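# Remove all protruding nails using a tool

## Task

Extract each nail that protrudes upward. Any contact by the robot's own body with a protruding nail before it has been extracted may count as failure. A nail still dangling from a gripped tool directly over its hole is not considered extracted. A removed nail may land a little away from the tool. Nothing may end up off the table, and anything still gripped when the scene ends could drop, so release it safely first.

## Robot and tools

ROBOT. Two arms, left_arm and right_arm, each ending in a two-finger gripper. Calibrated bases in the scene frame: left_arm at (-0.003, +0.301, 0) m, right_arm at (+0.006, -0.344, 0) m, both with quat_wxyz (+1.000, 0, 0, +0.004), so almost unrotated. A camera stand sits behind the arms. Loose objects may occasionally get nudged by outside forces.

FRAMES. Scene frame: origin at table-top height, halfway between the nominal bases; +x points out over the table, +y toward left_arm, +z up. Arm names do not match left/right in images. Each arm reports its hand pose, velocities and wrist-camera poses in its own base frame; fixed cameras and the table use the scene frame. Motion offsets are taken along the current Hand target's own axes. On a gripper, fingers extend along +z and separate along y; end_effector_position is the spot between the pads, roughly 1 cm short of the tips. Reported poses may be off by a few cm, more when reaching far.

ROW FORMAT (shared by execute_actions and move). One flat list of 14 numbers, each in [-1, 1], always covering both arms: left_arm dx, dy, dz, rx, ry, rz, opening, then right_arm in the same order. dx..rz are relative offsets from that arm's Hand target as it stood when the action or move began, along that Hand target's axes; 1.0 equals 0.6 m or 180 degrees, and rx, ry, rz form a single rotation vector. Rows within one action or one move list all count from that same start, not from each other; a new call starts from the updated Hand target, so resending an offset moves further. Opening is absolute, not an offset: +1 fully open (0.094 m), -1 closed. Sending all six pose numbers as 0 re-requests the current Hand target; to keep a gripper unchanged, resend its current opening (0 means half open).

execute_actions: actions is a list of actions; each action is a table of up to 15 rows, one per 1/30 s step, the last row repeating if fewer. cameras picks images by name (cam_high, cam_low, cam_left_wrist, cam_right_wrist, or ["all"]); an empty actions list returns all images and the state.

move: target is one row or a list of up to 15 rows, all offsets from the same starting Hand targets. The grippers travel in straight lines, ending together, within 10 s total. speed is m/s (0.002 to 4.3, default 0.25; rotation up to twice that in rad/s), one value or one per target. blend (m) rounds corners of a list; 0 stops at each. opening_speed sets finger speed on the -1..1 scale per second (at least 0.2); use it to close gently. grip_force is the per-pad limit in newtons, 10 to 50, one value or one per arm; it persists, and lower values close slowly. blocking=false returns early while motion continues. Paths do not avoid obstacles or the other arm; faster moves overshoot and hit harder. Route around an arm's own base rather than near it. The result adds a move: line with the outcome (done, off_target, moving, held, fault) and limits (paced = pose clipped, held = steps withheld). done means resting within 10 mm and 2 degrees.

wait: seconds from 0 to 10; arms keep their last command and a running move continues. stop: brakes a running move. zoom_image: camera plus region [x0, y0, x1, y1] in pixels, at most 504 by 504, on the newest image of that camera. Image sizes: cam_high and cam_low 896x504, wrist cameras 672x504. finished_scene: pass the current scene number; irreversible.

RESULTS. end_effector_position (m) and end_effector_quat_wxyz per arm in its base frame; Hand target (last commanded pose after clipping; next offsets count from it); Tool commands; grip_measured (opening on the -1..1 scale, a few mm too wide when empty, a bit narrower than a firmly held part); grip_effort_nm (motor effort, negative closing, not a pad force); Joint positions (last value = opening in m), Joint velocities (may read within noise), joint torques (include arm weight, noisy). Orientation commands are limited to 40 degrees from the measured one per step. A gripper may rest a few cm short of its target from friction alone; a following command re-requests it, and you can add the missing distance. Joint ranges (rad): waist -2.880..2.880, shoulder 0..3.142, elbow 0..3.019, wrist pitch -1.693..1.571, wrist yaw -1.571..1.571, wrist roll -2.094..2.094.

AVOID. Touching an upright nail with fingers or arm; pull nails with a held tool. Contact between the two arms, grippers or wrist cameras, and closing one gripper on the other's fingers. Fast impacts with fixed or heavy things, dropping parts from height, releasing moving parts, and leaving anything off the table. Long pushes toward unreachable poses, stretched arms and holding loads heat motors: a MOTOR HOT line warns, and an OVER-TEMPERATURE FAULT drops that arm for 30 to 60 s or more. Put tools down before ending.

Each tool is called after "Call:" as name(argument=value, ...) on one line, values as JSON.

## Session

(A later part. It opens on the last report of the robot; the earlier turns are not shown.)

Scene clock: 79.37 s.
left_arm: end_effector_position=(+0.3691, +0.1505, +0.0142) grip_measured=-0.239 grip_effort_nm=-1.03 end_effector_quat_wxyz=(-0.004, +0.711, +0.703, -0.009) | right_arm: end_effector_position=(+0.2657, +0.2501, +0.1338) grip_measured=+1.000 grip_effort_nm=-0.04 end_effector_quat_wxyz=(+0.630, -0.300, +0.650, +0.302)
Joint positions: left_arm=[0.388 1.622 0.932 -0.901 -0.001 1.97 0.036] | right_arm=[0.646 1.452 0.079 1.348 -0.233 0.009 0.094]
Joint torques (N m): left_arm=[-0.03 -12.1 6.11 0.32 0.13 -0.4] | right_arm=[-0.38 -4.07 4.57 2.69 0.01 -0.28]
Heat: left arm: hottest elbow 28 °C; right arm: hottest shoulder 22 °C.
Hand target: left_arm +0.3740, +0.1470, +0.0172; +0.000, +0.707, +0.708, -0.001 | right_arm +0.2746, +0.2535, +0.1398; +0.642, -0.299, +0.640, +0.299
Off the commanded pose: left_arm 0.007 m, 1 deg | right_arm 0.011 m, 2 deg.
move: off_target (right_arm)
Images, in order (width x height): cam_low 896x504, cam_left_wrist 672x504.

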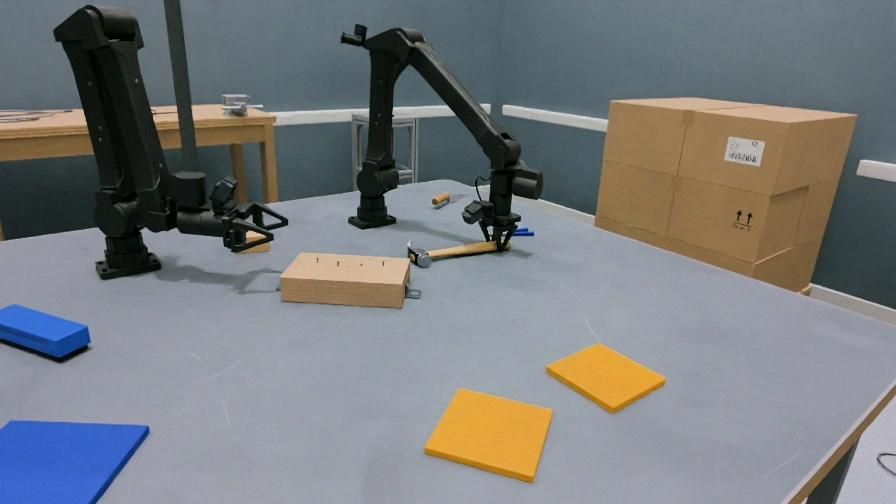

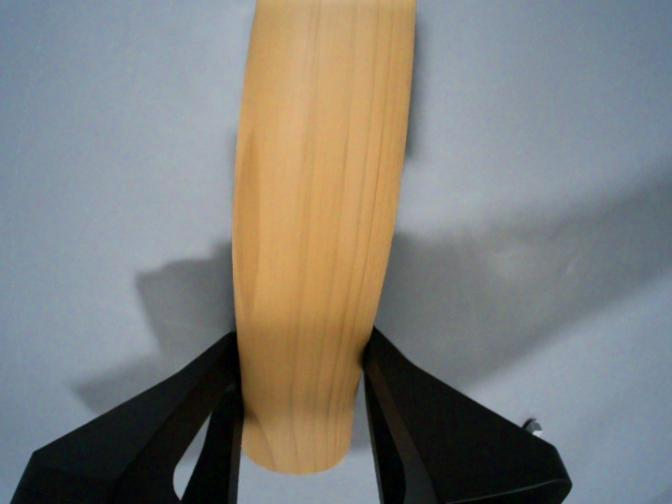

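Call:
move(target=[0,0,-0.47,0,0,0,-1,0,0,0,0,0,0,1], cameras=["cam_left_wrist","cam_low"], speed=0.15)

Call:
zoom_image(camera="cam_low", region=[390, 50, 620, 290])

Scene clock: 82.27 s.
left_arm: end_effector_position=(+0.3590, +0.1436, +0.2623) grip_measured=-0.443 grip_effort_nm=-1.01 end_effector_quat_wxyz=(-0.014, +0.705, +0.708, -0.040) | right_arm: end_effector_position=(+0.2657, +0.2501, +0.1338) grip_measured=+1.000 grip_effort_nm=-0.04 end_effector_quat_wxyz=(+0.630, -0.300, +0.650, +0.302)
Joint positions: left_arm=[0.384 1.404 1.388 -1.641 0.005 1.951 0.026] | right_arm=[0.646 1.452 0.079 1.348 -0.233 0.009 0.094]
Joint torques (N m): left_arm=[0.26 -11.69 13.39 -0.65 -0.17 -0.19] | right_arm=[-0.5 -3.9 4.42 2.81 0.03 -0.3]
Heat: left arm: hottest elbow 28 °C; right arm: hottest shoulder 22 °C.
Hand target: left_arm +0.3743, +0.1474, +0.2991; +0.000, +0.707, +0.708, -0.001 | right_arm +0.2746, +0.2535, +0.1398; +0.642, -0.299, +0.640, +0.299
Off the commanded pose: left_arm 0.040 m, 5 deg | right_arm 0.011 m, 2 deg.
move: off_target (left_arm, right_arm)
Images, in order (width x height): cam_low 896x504, cam_left_wrist 672x504.

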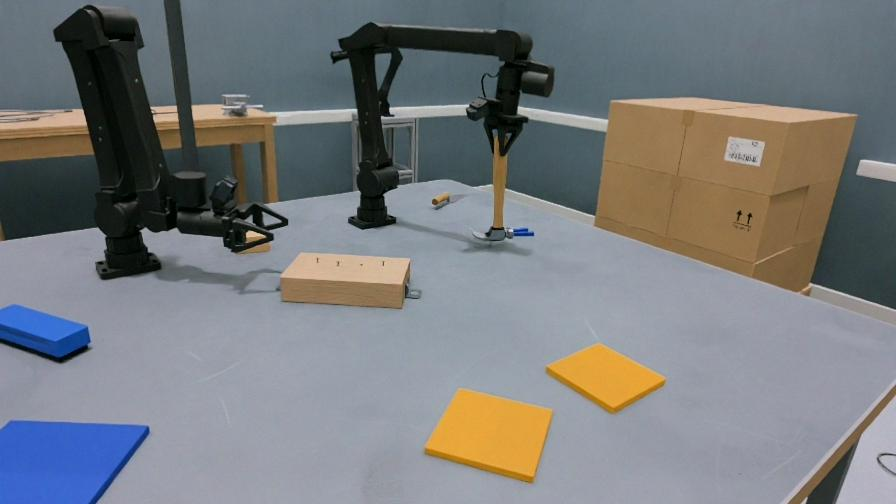

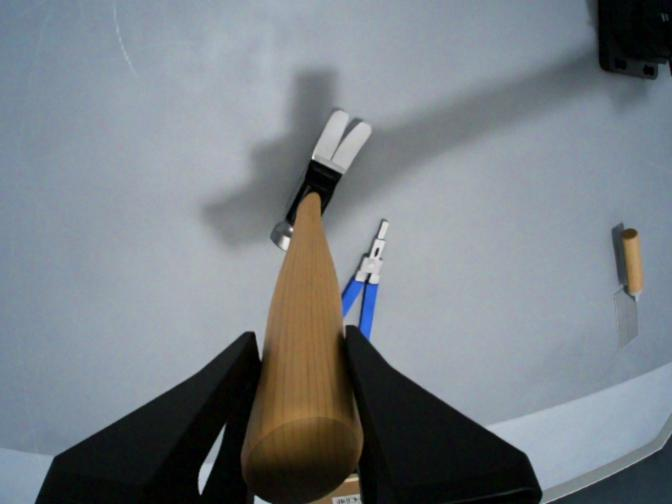

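Scaled by 2.100 from the camera's 896x504 image, which has a finer 1280x720 frame.

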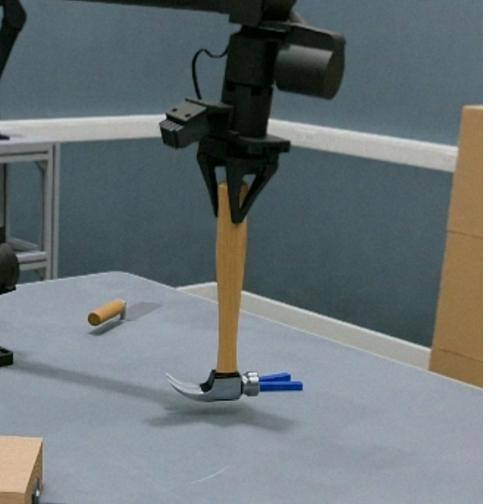

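Call:
move(target=[[0,0,-0.135,0,0,0,-1,0,0,0,0,0,0,1],[-0.412,-0.074,-0.135,-0.120,-0.200,-0.330,-1,0,0,0,0,0,0,1]], cameras=["all"], speed=0.2, blend=0.03)

Call:
zoom_image(camera="cam_right_wrist", region=[80, 0, 400, 240])

Scene clock: 89.20 s.
left_arm: end_effector_position=(+0.3274, -0.0942, +0.3523) grip_measured=-0.471 grip_effort_nm=-1.03 end_effector_quat_wxyz=(+0.289, +0.223, +0.927, -0.082) | right_arm: end_effector_position=(+0.2657, +0.2501, +0.1338) grip_measured=+1.000 grip_effort_nm=-0.04 end_effector_quat_wxyz=(+0.630, -0.300, +0.650, +0.302)
Joint positions: left_arm=[-0.184 0.881 1.121 -1.228 0.187 0.233 0.025] | right_arm=[0.646 1.452 0.079 1.348 -0.233 0.009 0.094]
Joint torques (N m): left_arm=[-0.21 -5.6 10.55 2.39 0.11 -0.25] | right_arm=[0.03 -3.96 4.36 2.81 0.05 -0.27]
Heat: left arm: hottest elbow 30 °C; right arm: hottest shoulder 22 °C.
Hand target: left_arm +0.3302, -0.0998, +0.3807; +0.332, +0.226, +0.912, -0.083 | right_arm +0.2746, +0.2535, +0.1398; +0.642, -0.299, +0.640, +0.299
Off the commanded pose: left_arm 0.029 m, 5 deg | right_arm 0.011 m, 2 deg.
move: off_target (left_arm, right_arm)

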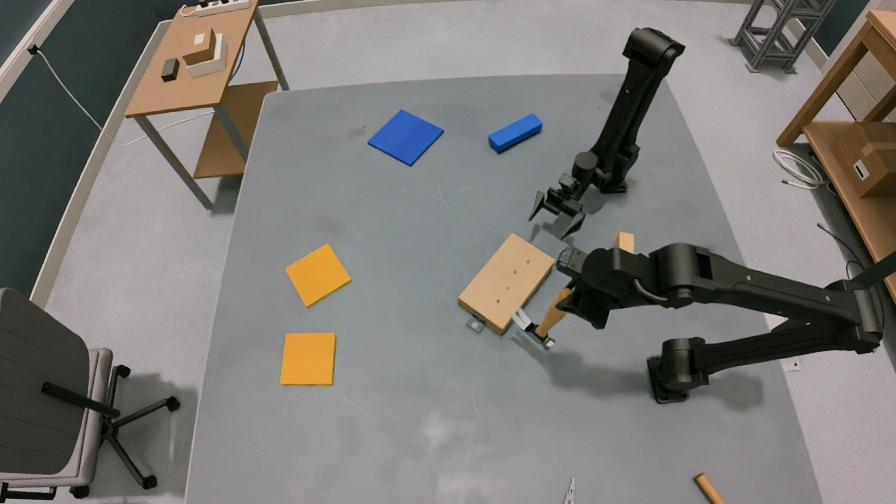

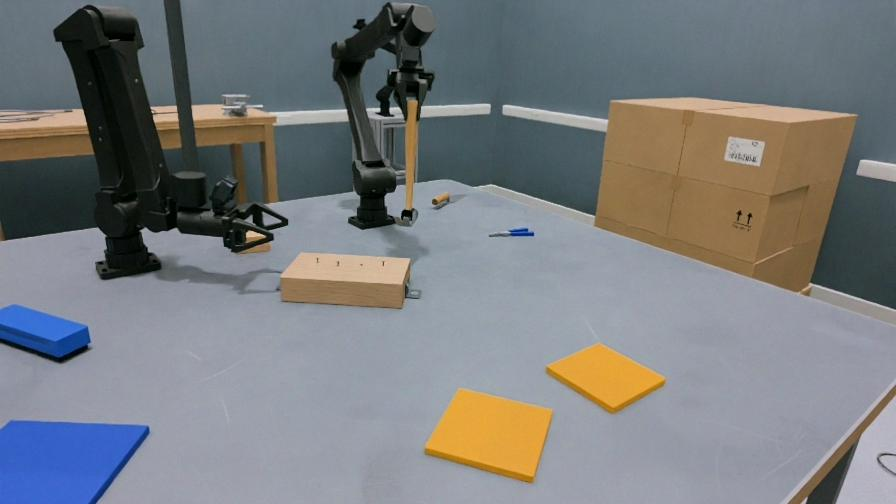

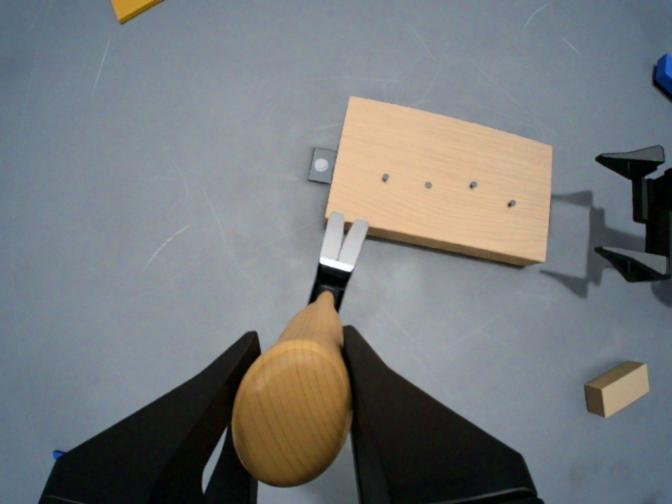

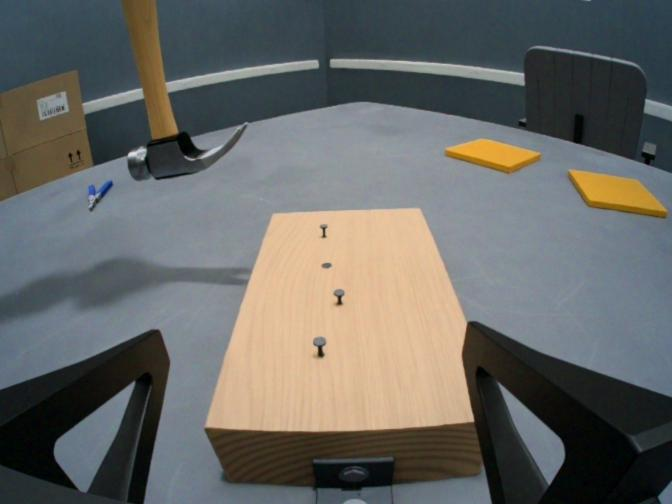

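Scaled by 1.575 from the camera's 672x504 image, which has a finer 960x720 frame.

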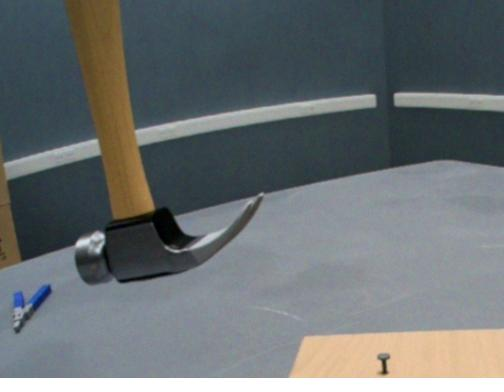

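Call:
move(target=[0.022,-0.011,0.156,0,0,0,-1,0,0,0,0,0,0,1], cameras=["cam_left_wrist","cam_right_wrist"], speed=0.12)

Scene clock: 91.67 s.
left_arm: end_effector_position=(+0.3593, -0.1208, +0.2907) grip_measured=-0.474 grip_effort_nm=-1.03 end_effector_quat_wxyz=(+0.306, +0.223, +0.922, -0.081) | right_arm: end_effector_position=(+0.2657, +0.2501, +0.1338) grip_measured=+1.000 grip_effort_nm=-0.04 end_effector_quat_wxyz=(+0.630, -0.300, +0.650, +0.302)
Joint positions: left_arm=[-0.258 0.934 0.971 -0.977 0.143 0.17 0.025] | right_arm=[0.646 1.452 0.079 1.348 -0.233 0.009 0.094]
Joint torques (N m): left_arm=[-0.32 -3.25 9.59 3.04 -0.06 -0.2] | right_arm=[-0.38 -3.6 4.52 2.8 0.01 -0.29]
Heat: left arm: hottest elbow 30 °C; right arm: hottest shoulder 22 °C.
Hand target: left_arm +0.3713, -0.1292, +0.3004; +0.332, +0.226, +0.912, -0.084 | right_arm +0.2746, +0.2535, +0.1398; +0.642, -0.299, +0.640, +0.299
Off the commanded pose: left_arm 0.018 m, 3 deg | right_arm 0.011 m, 2 deg.
move: off_target (left_arm, right_arm)
Images, in order (width x height): cam_left_wrist 672x504, cam_right_wrist 672x504.

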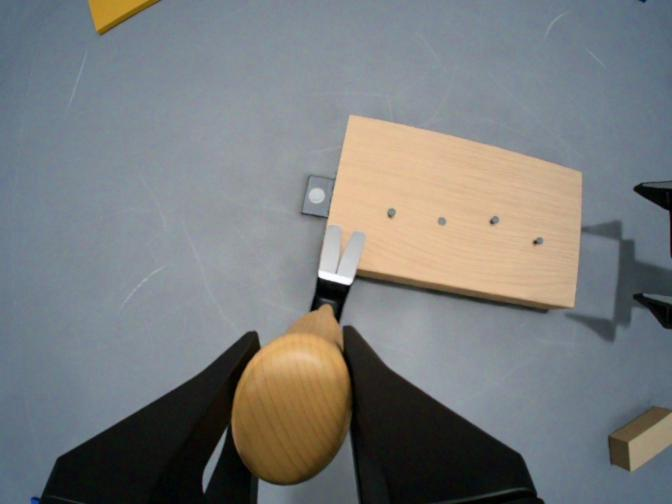

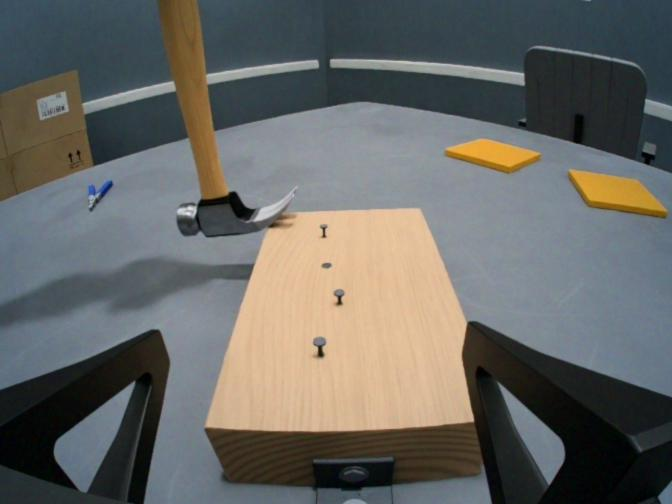

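Call:
move(target=[0.033,-0.0645,0.016,0,0,0,-1,0,0,0,0,0,0,1], cameras=["cam_left_wrist","cam_right_wrist"], speed=0.08)

Scene clock: 93.77 s.
left_arm: end_effector_position=(+0.3456, -0.1375, +0.2890) grip_measured=-0.475 grip_effort_nm=-1.04 end_effector_quat_wxyz=(+0.333, +0.226, +0.914, -0.052) | right_arm: end_effector_position=(+0.2657, +0.2501, +0.1338) grip_measured=+1.000 grip_effort_nm=-0.04 end_effector_quat_wxyz=(+0.630, -0.300, +0.650, +0.302)
Joint positions: left_arm=[-0.369 0.88 0.92 -0.923 0.019 0.109 0.025] | right_arm=[0.646 1.452 0.079 1.348 -0.233 0.009 0.094]
Joint torques (N m): left_arm=[-2.02 -1.73 7.91 2.58 1.42 -0.65] | right_arm=[-0.38 -3.6 4.42 2.89 0.01 -0.28]
Heat: left arm: hottest elbow 30 °C; right arm: hottest shoulder 22 °C.
Hand target: left_arm +0.3452, -0.1593, +0.2804; +0.332, +0.226, +0.912, -0.084 | right_arm +0.2746, +0.2535, +0.1398; +0.642, -0.299, +0.640, +0.299
Off the commanded pose: left_arm 0.023 m, 4 deg | right_arm 0.011 m, 2 deg.
move: off_target (left_arm, right_arm)
Images, in order (width x height): cam_left_wrist 672x504, cam_right_wrist 672x504.

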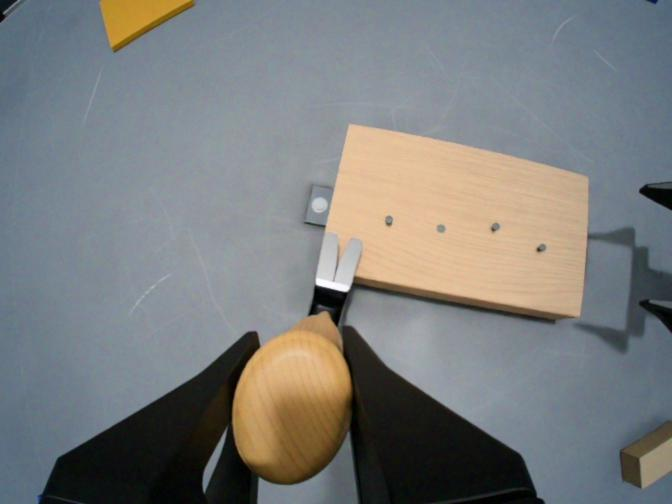

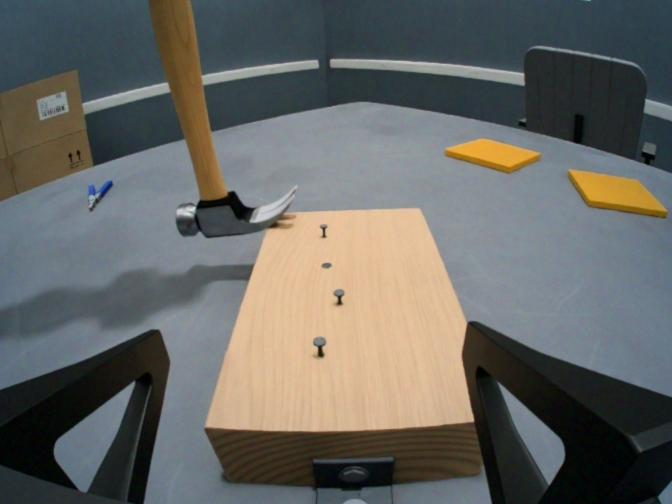

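Call:
move(target=[[0,0.05,0,0,0,0,-1,0,0,0,0,0,0,1],[-0.0589,0.05,-0.070,0,0,0,-1,0,0,0,0,0,0,1],[-0.0589,0,-0.070,0,0,0,-1,0,0,0,0,0,0,1]], cameras=["cam_left_wrist","cam_right_wrist"], speed=0.1)

Scene clock: 96.90 s.
left_arm: end_effector_position=(+0.3309, -0.1456, +0.2727) grip_measured=-0.475 grip_effort_nm=-1.03 end_effector_quat_wxyz=(+0.271, +0.227, +0.933, -0.070) | right_arm: end_effector_position=(+0.2657, +0.2501, +0.1338) grip_measured=+1.000 grip_effort_nm=-0.04 end_effector_quat_wxyz=(+0.630, -0.300, +0.650, +0.302)
Joint positions: left_arm=[-0.387 0.922 0.945 -1.03 0.055 0.074 0.025] | right_arm=[0.646 1.452 0.079 1.348 -0.233 0.009 0.094]
Joint torques (N m): left_arm=[-0.44 -6.07 15.58 1.31 0.08 -0.31] | right_arm=[-0.26 -3.78 4.48 2.89 -0.02 -0.28]
Heat: left arm: hottest elbow 30 °C; right arm: hottest shoulder 22 °C.
Hand target: left_arm +0.3453, -0.1592, +0.3353; +0.332, +0.226, +0.912, -0.084 | right_arm +0.2746, +0.2535, +0.1398; +0.642, -0.299, +0.640, +0.299
Off the commanded pose: left_arm 0.066 m, 8 deg | right_arm 0.011 m, 2 deg.
move: off_target (left_arm, right_arm)
Images, in order (width x height): cam_left_wrist 672x504, cam_right_wrist 672x504.

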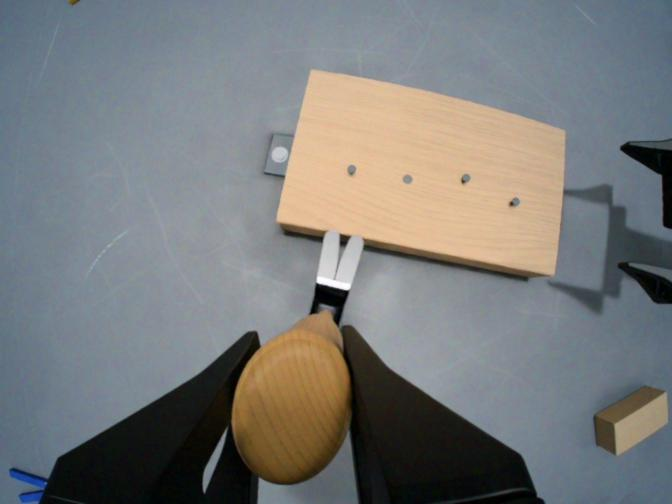

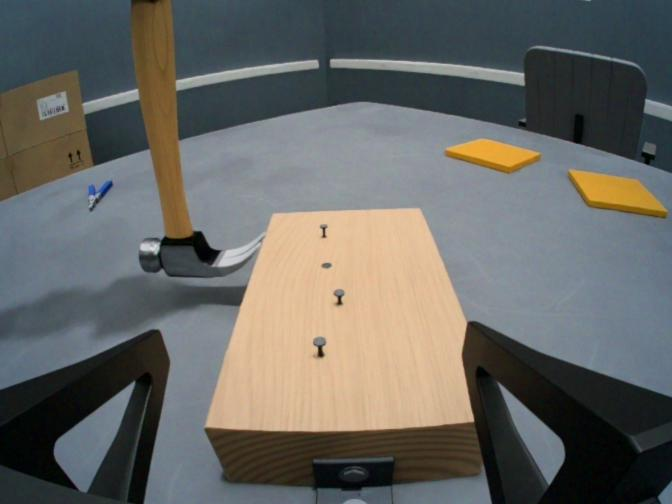

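Call:
move(target=[-0.02,0,-0.023,0,0,0,-1,0,0,0,0,0,0,1], cameras=["cam_left_wrist","cam_right_wrist","cam_low"], speed=0.1)

Call:
zoom_image(camera="cam_right_wrist", region=[80, 120, 400, 360])

Call:
zoom_image(camera="cam_low", region=[270, 50, 500, 320])

Scene clock: 98.57 s.
left_arm: end_effector_position=(+0.3312, -0.1472, +0.2949) grip_measured=-0.475 grip_effort_nm=-1.03 end_effector_quat_wxyz=(+0.278, +0.226, +0.931, -0.072) | right_arm: end_effector_position=(+0.2657, +0.2501, +0.1338) grip_measured=+1.000 grip_effort_nm=-0.04 end_effector_quat_wxyz=(+0.630, -0.300, +0.650, +0.302)
Joint positions: left_arm=[-0.39 0.918 0.995 -1.068 0.055 0.07 0.025] | right_arm=[0.646 1.452 0.079 1.348 -0.233 0.009 0.094]
Joint torques (N m): left_arm=[-0.26 -4.78 15.8 1.17 0.04 -0.25] | right_arm=[-0.09 -3.78 4.56 2.85 0.05 -0.27]
Heat: left arm: hottest elbow 31 °C; right arm: hottest shoulder 22 °C.
Hand target: left_arm +0.3457, -0.1593, +0.3535; +0.332, +0.226, +0.912, -0.084 | right_arm +0.2746, +0.2535, +0.1398; +0.642, -0.299, +0.640, +0.299
Off the commanded pose: left_arm 0.062 m, 7 deg | right_arm 0.011 m, 2 deg.
move: off_target (left_arm, right_arm)
Images, in order (width x height): cam_low 896x504, cam_left_wrist 672x504, cam_right_wrist 672x504.

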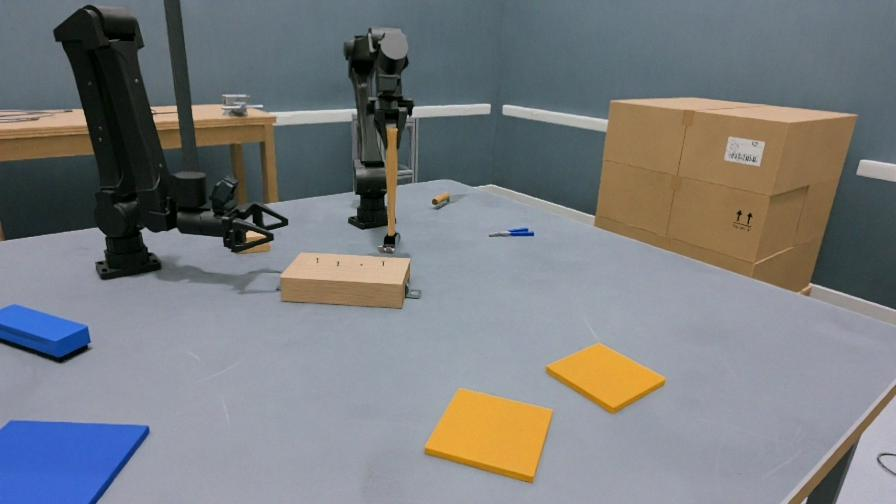

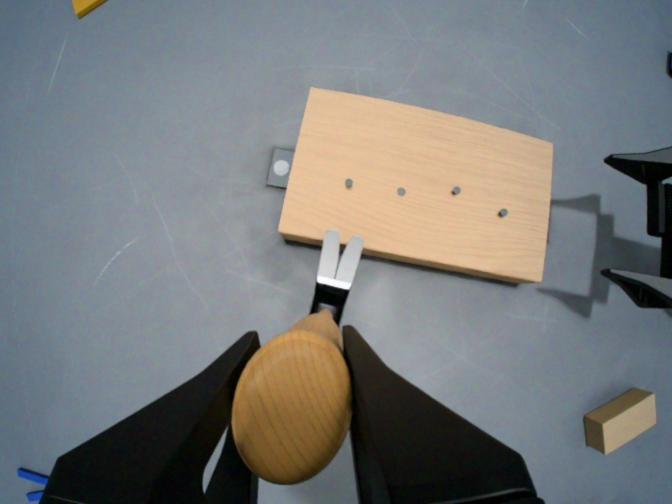

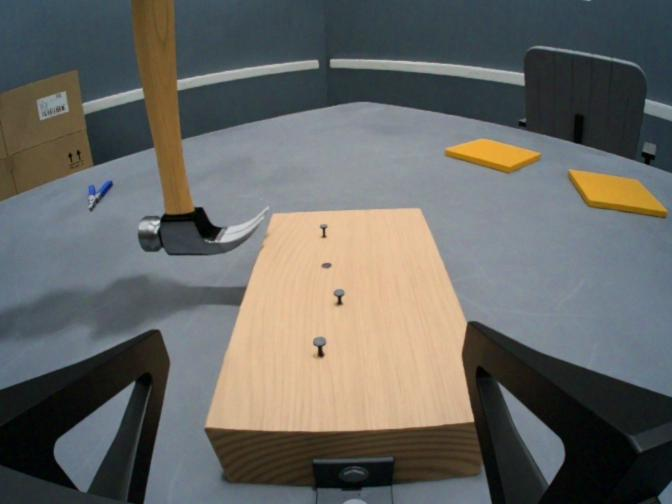

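Scaled by 1.575 from the camera's 672x504 image, which has a finer 960x720 frame.

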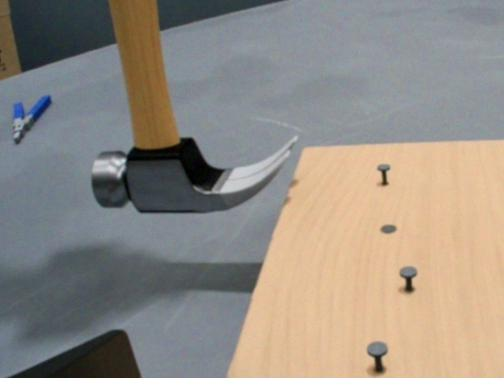

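Scaled by 1.867 from the camera's 896x504 image, which has a finer 1280x720 frame.

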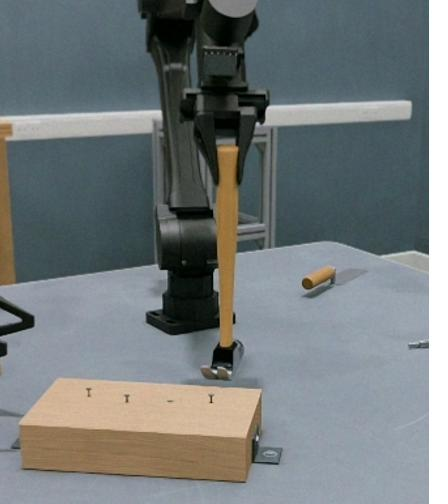

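Call:
move(target=[-0.077,-0.014,-0.001,0,0,0,-1,0,0,0,0,0,0,1], cameras=["cam_left_wrist","cam_right_wrist"], speed=0.1)

Scene clock: 100.07 s.
left_arm: end_effector_position=(+0.3594, -0.1712, +0.3242) grip_measured=-0.475 grip_effort_nm=-1.03 end_effector_quat_wxyz=(+0.278, +0.228, +0.931, -0.072) | right_arm: end_effector_position=(+0.2657, +0.2501, +0.1338) grip_measured=+1.000 grip_effort_nm=-0.04 end_effector_quat_wxyz=(+0.630, -0.300, +0.650, +0.302)
Joint positions: left_arm=[-0.428 1.023 1.134 -1.101 0.036 0.041 0.025] | right_arm=[0.646 1.452 0.079 1.348 -0.233 0.009 0.094]
Joint torques (N m): left_arm=[-0.21 -6.24 15.91 1.17 -0.16 -0.24] | right_arm=[0.21 -3.66 4.45 2.74 0.02 -0.3]
Heat: left arm: hottest elbow 31 °C; right arm: hottest shoulder 22 °C.
Hand target: left_arm +0.3727, -0.1830, +0.3837; +0.332, +0.226, +0.912, -0.084 | right_arm +0.2746, +0.2535, +0.1398; +0.642, -0.299, +0.640, +0.299
Off the commanded pose: left_arm 0.062 m, 7 deg | right_arm 0.011 m, 2 deg.
move: off_target (left_arm, right_arm)
Images, in order (width x height): cam_left_wrist 672x504, cam_right_wrist 672x504.

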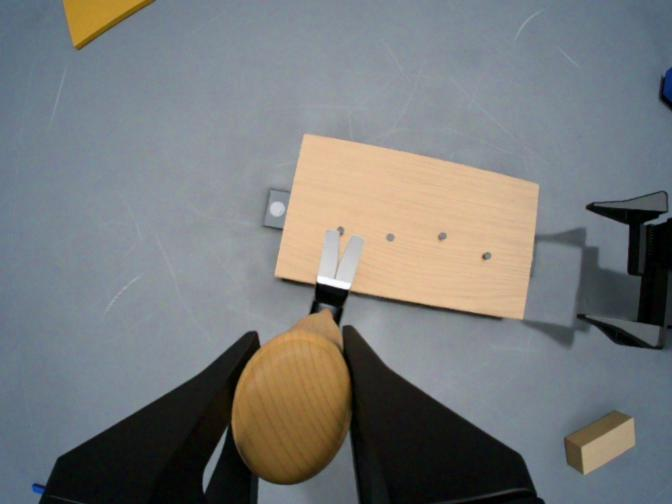

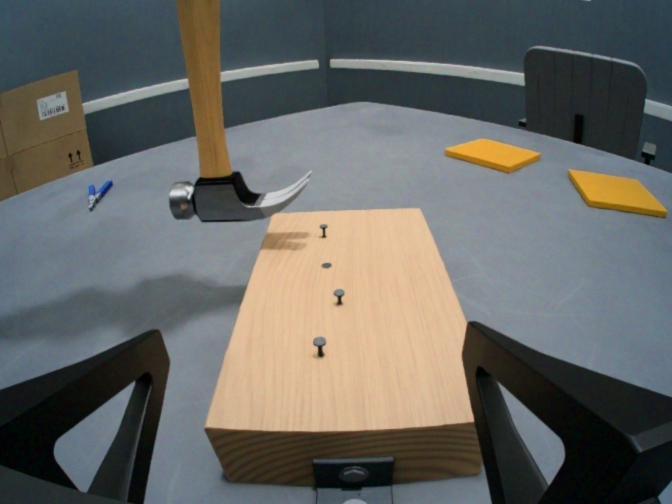

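Call:
move(target=[0.0507,0.0162,0.0662,0,0,0,-1,0,0,0,0,0,0,1], cameras=["cam_left_wrist","cam_right_wrist"], speed=0.1)

Scene clock: 101.87 s.
left_arm: end_effector_position=(+0.3677, -0.1750, +0.3054) grip_measured=-0.475 grip_effort_nm=-1.03 end_effector_quat_wxyz=(+0.292, +0.230, +0.925, -0.077) | right_arm: end_effector_position=(+0.2657, +0.2501, +0.1338) grip_measured=+1.000 grip_effort_nm=-0.04 end_effector_quat_wxyz=(+0.630, -0.300, +0.650, +0.302)
Joint positions: left_arm=[-0.424 1.025 1.074 -1.008 0.044 0.049 0.025] | right_arm=[0.646 1.452 0.079 1.348 -0.233 0.009 0.094]
Joint torques (N m): left_arm=[1.9 -6.89 11.07 2.4 0.17 -0.07] | right_arm=[-0.56 -2.96 4.56 2.91 -0.07 -0.29]
Heat: left arm: hottest elbow 32 °C; right arm: hottest shoulder 22 °C.
Hand target: left_arm +0.3792, -0.1756, +0.3338; +0.332, +0.226, +0.912, -0.084 | right_arm +0.2746, +0.2535, +0.1398; +0.642, -0.299, +0.640, +0.299
Off the commanded pose: left_arm 0.031 m, 5 deg | right_arm 0.011 m, 2 deg.
move: off_target (left_arm, right_arm)
Images, in order (width x height): cam_left_wrist 672x504, cam_right_wrist 672x504.

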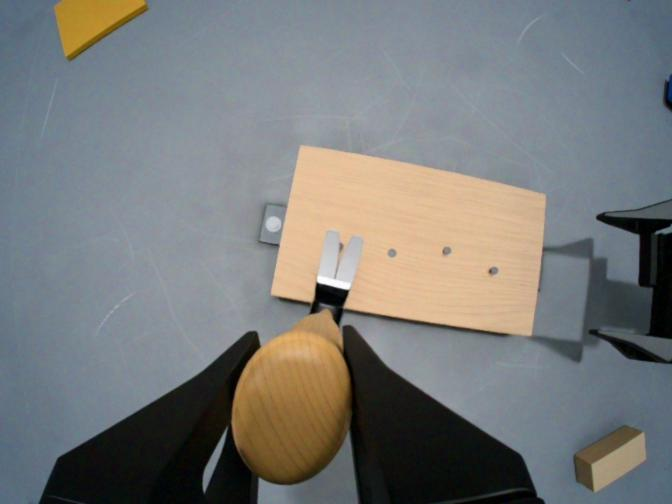

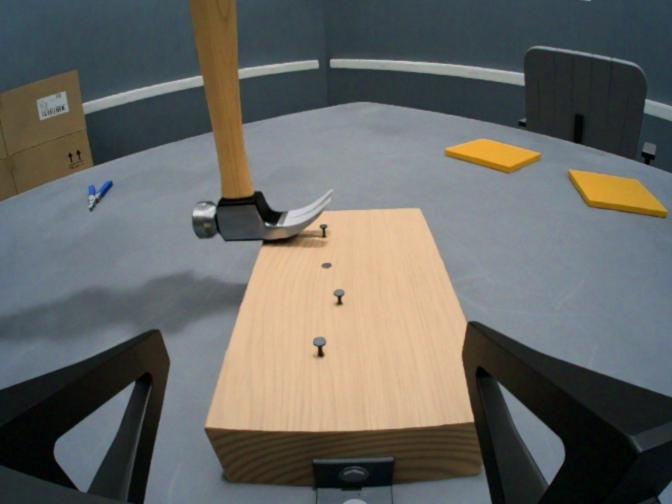

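Call:
move(target=[[-0.064,0,-0.077,0,0,0,-1,0,0,0,0,0,0,1],[0.102,0.288,-0.173,-0.133,-0.190,-0.0835,-1,0,0,0,0,0,0,1]], cameras=["all"], speed=0.15, blend=0.02)

Call:
zoom_image(camera="cam_low", region=[330, 40, 560, 290])

Scene clock: 108.70 s.
left_arm: end_effector_position=(+0.3567, +0.0259, +0.3244) grip_measured=-0.475 grip_effort_nm=-1.03 end_effector_quat_wxyz=(+0.553, +0.003, +0.833, -0.007) | right_arm: end_effector_position=(+0.2657, +0.2501, +0.1338) grip_measured=+1.000 grip_effort_nm=-0.04 end_effector_quat_wxyz=(+0.630, -0.300, +0.650, +0.302)
Joint positions: left_arm=[0.146 0.604 0.655 -0.454 0.149 0.054 0.025] | right_arm=[0.646 1.452 0.079 1.348 -0.233 0.009 0.094]
Joint torques (N m): left_arm=[1.9 -3.08 11.88 3.93 0.23 -0.28] | right_arm=[-0.44 -4.13 4.66 2.81 -0.01 -0.26]
Heat: left arm: hottest elbow 32 °C; right arm: hottest shoulder 22 °C.
Hand target: left_arm +0.3597, +0.0303, +0.3735; +0.608, +0.001, +0.794, +0.000 | right_arm +0.2746, +0.2535, +0.1398; +0.642, -0.299, +0.640, +0.299
Off the commanded pose: left_arm 0.049 m, 8 deg | right_arm 0.011 m, 2 deg.
move: off_target (left_arm, right_arm)

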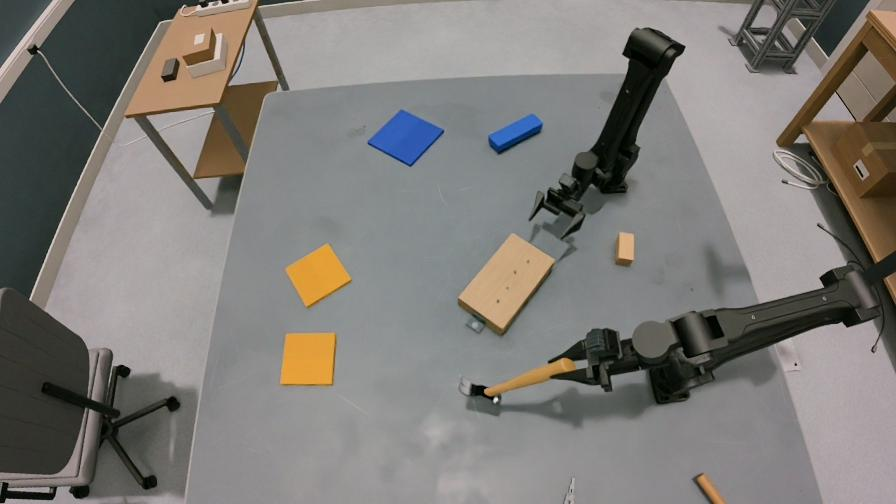

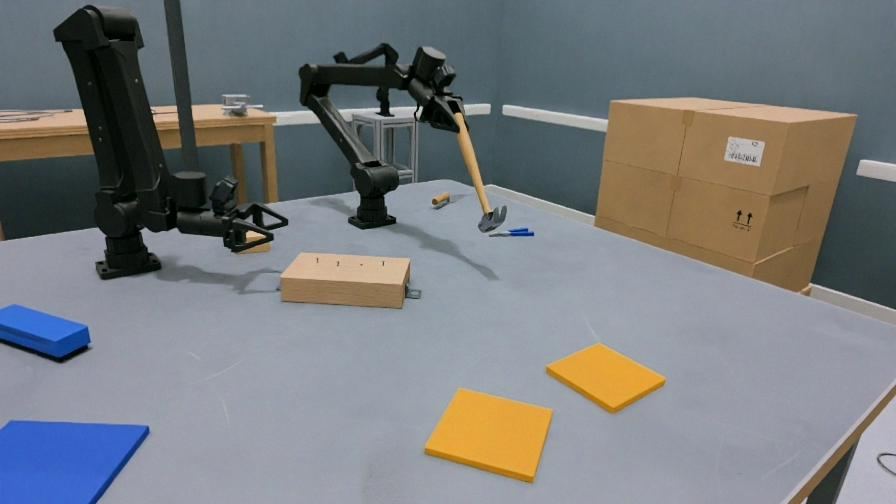

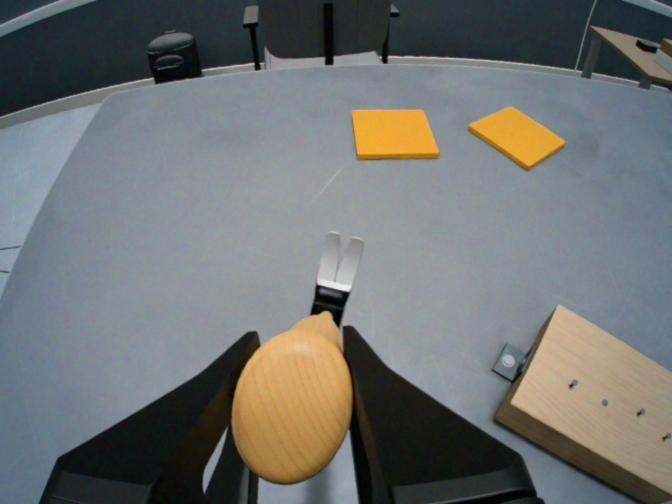

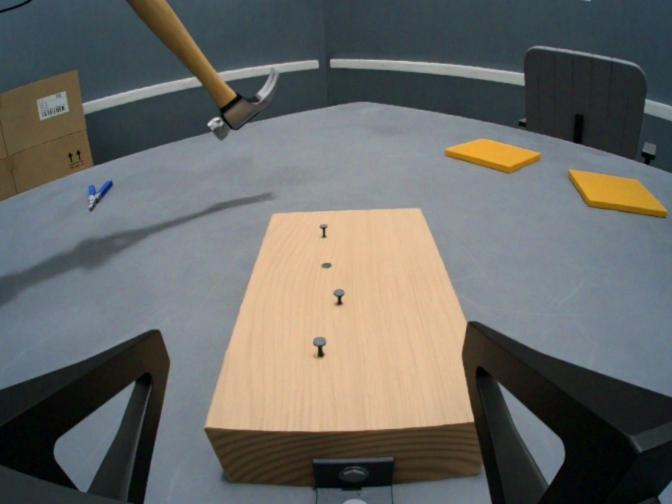

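Scaled by 2.016 from the camera's 896x504 image, which has a finer 1280x720 frame.

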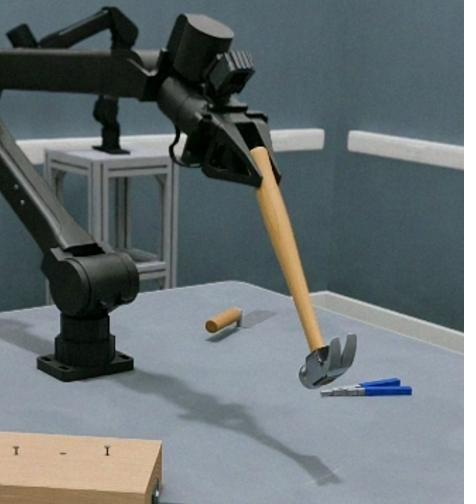

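Call:
move(target=[0.0385,0,0.1138,0,0.389,0,-1,0,0,0,0,0,0,1], cameras=["cam_low","cam_left_wrist"], speed=0.2)

Call:
zoom_image(camera="cam_low", region=[330, 40, 560, 290])

Scene clock: 113.57 s.
left_arm: end_effector_position=(+0.4059, +0.0341, +0.2982) grip_measured=-0.487 grip_effort_nm=-1.00 end_effector_quat_wxyz=(+0.008, -0.005, +1.000, -0.005) | right_arm: end_effector_position=(+0.2657, +0.2501, +0.1338) grip_measured=+1.000 grip_effort_nm=-0.04 end_effector_quat_wxyz=(+0.630, -0.300, +0.650, +0.302)
Joint positions: left_arm=[0.09 1.396 1.477 -1.637 0.011 0.079 0.024] | right_arm=[0.646 1.452 0.079 1.348 -0.233 0.009 0.094]
Joint torques (N m): left_arm=[-0.21 -10.93 13.79 -0.51 -0.21 -0.18] | right_arm=[-0.5 -3.66 4.6 2.97 0.03 -0.25]
Heat: left arm: hottest elbow 34 °C; right arm: hottest shoulder 22 °C.
Hand target: left_arm +0.4195, +0.0304, +0.3335; +0.043, +0.001, +0.999, +0.001 | right_arm +0.2746, +0.2535, +0.1398; +0.642, -0.299, +0.640, +0.299
Off the commanded pose: left_arm 0.038 m, 4 deg | right_arm 0.011 m, 2 deg.
move: off_target (left_arm, right_arm)
Images, in order (width x height): cam_low 896x504, cam_left_wrist 672x504.

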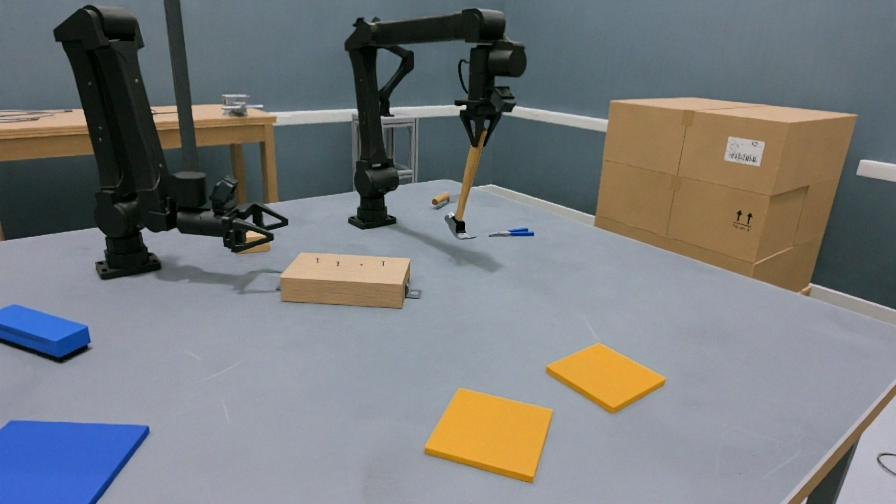

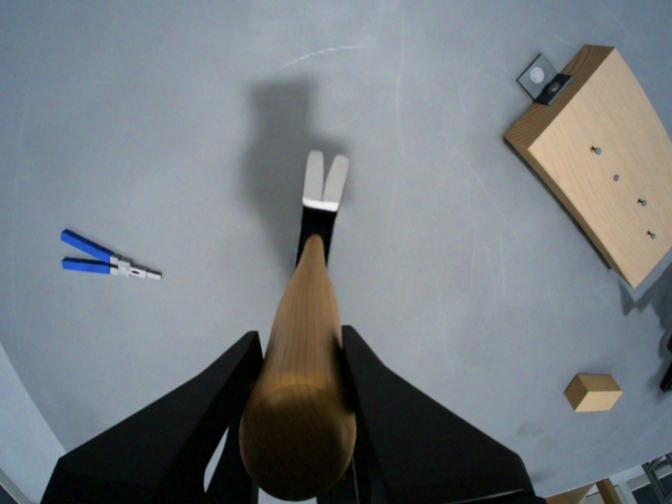

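Scaled by 2.016 from the camera's 896x504 image, which has a finer 1280x720 frame.

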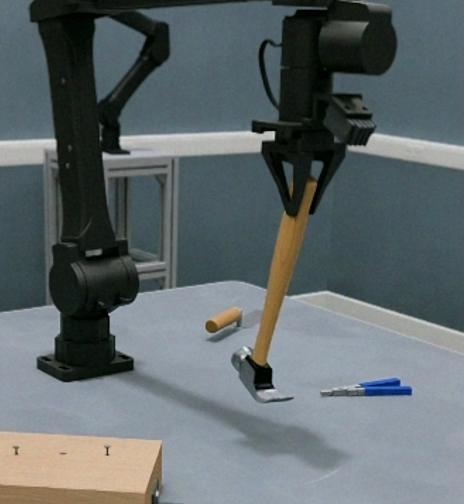

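Call:
move(target=[0,0,0.27,0,0,0,-1,0,0,0,0,0,0,1], cameras=["cam_low","cam_left_wrist"], speed=0.08)

Call:
zoom_image(camera="cam_low", region=[330, 40, 560, 290])

Scene clock: 116.27 s.
left_arm: end_effector_position=(+0.4438, +0.0340, +0.2382) grip_measured=-0.491 grip_effort_nm=-1.03 end_effector_quat_wxyz=(+0.112, -0.001, +0.994, +0.004) | right_arm: end_effector_position=(+0.2657, +0.2501, +0.1338) grip_measured=+1.000 grip_effort_nm=-0.04 end_effector_quat_wxyz=(+0.630, -0.300, +0.650, +0.302)
Joint positions: left_arm=[0.081 1.362 1.27 -1.255 0.009 0.077 0.024] | right_arm=[0.646 1.452 0.079 1.348 -0.233 0.009 0.094]
Joint torques (N m): left_arm=[0.26 -3.55 3.18 0.8 -0.22 -0.18] | right_arm=[0.26 -3.72 4.45 2.93 0.02 -0.3]
Heat: left arm: hottest elbow 34 °C; right arm: hottest shoulder 22 °C.
Hand target: left_arm +0.4334, +0.0305, +0.1720; +0.043, +0.001, +0.999, +0.001 | right_arm +0.2746, +0.2535, +0.1398; +0.642, -0.299, +0.640, +0.299
Off the commanded pose: left_arm 0.067 m, 8 deg | right_arm 0.011 m, 2 deg.
move: off_target (left_arm, right_arm)
Images, in order (width x height): cam_low 896x504, cam_left_wrist 672x504.

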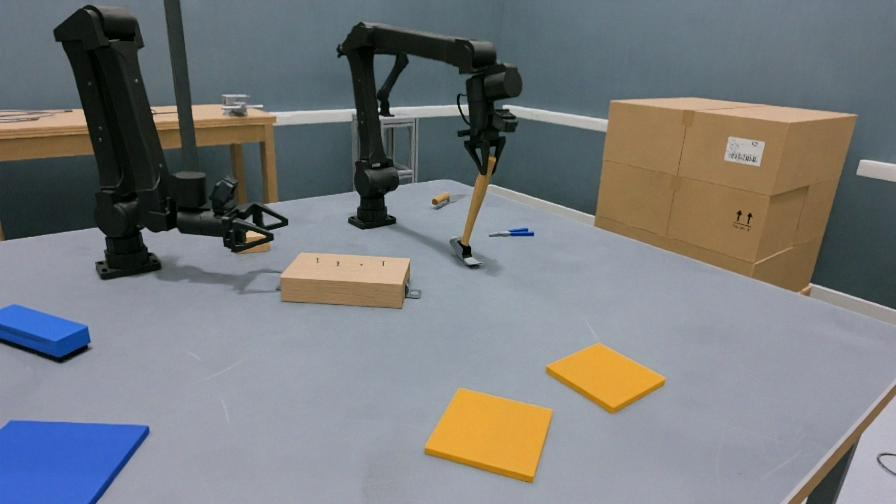

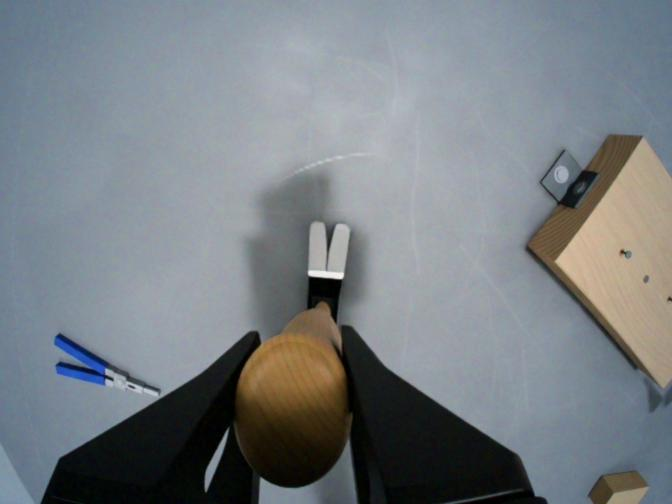

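Scaled by 2.016 from the camera's 896x504 image, which has a finer 1280x720 frame.

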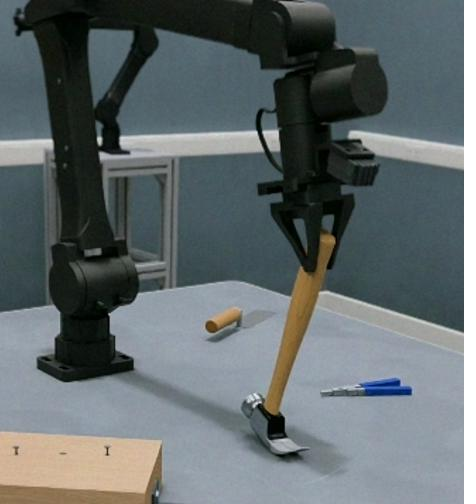

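Call:
move(target=[-0.1,0,0.04,0,0,0,-1,0,0,0,0,0,0,1], cameras=["cam_low","cam_left_wrist"], speed=0.08)

Call:
zoom_image(camera="cam_low", region=[330, 40, 560, 290])

Scene clock: 117.93 s.
left_arm: end_effector_position=(+0.5026, +0.0312, +0.2222) grip_measured=-0.492 grip_effort_nm=-1.03 end_effector_quat_wxyz=(+0.116, -0.003, +0.993, +0.000) | right_arm: end_effector_position=(+0.2657, +0.2501, +0.1338) grip_measured=+1.000 grip_effort_nm=-0.04 end_effector_quat_wxyz=(+0.630, -0.300, +0.650, +0.302)
Joint positions: left_arm=[0.068 1.512 1.384 -1.209 0.015 0.06 0.024] | right_arm=[0.646 1.452 0.079 1.348 -0.233 0.009 0.094]
Joint torques (N m): left_arm=[0.5 -4.48 4.85 0.23 -0.47 -0.09] | right_arm=[0.5 -3.55 4.41 2.84 -0.02 -0.23]
Heat: left arm: hottest elbow 33 °C; right arm: hottest shoulder 22 °C.
Hand target: left_arm +0.4952, +0.0306, +0.1532; +0.043, +0.000, +0.999, +0.001 | right_arm +0.2746, +0.2535, +0.1398; +0.642, -0.299, +0.640, +0.299
Off the commanded pose: left_arm 0.069 m, 8 deg | right_arm 0.011 m, 2 deg.
move: off_target (left_arm, right_arm)
Images, in order (width x height): cam_low 896x504, cam_left_wrist 672x504.

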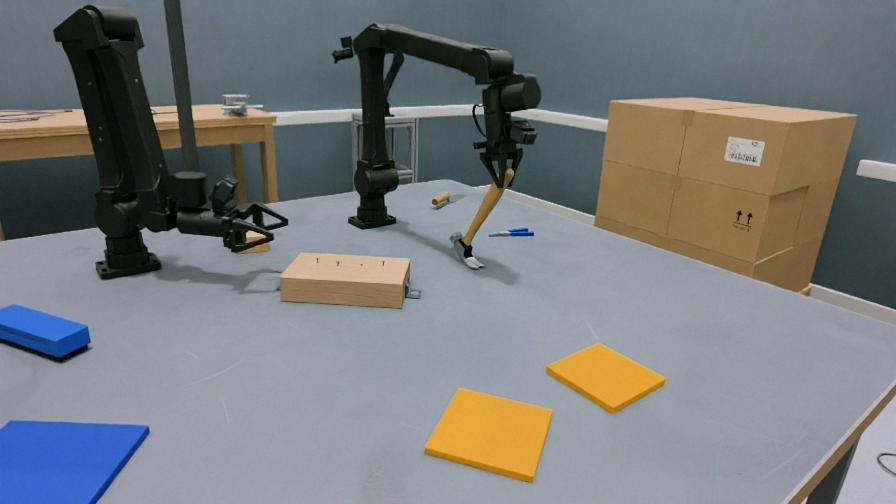

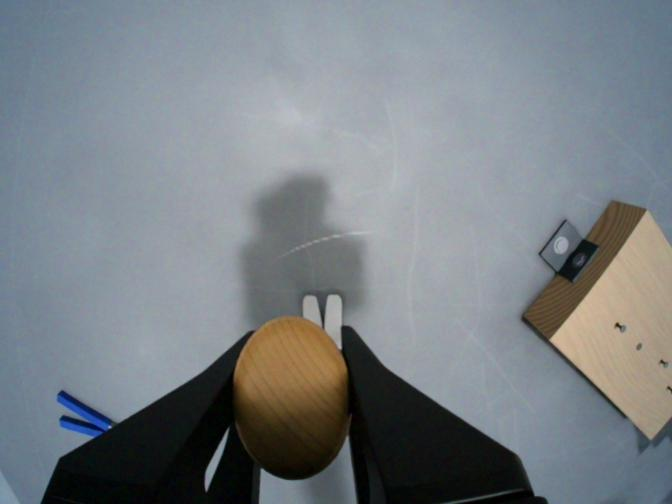

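Scaled by 2.016 from the camera's 896x504 image, which has a finer 1280x720 frame.

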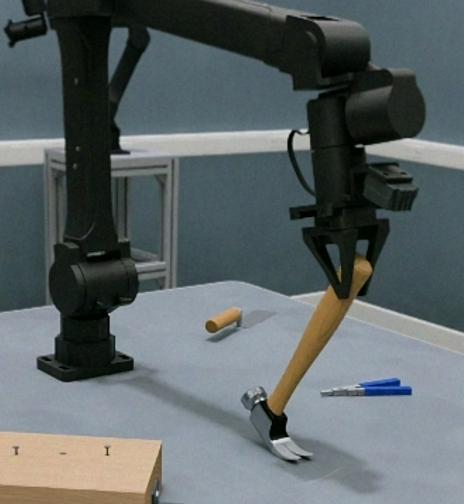

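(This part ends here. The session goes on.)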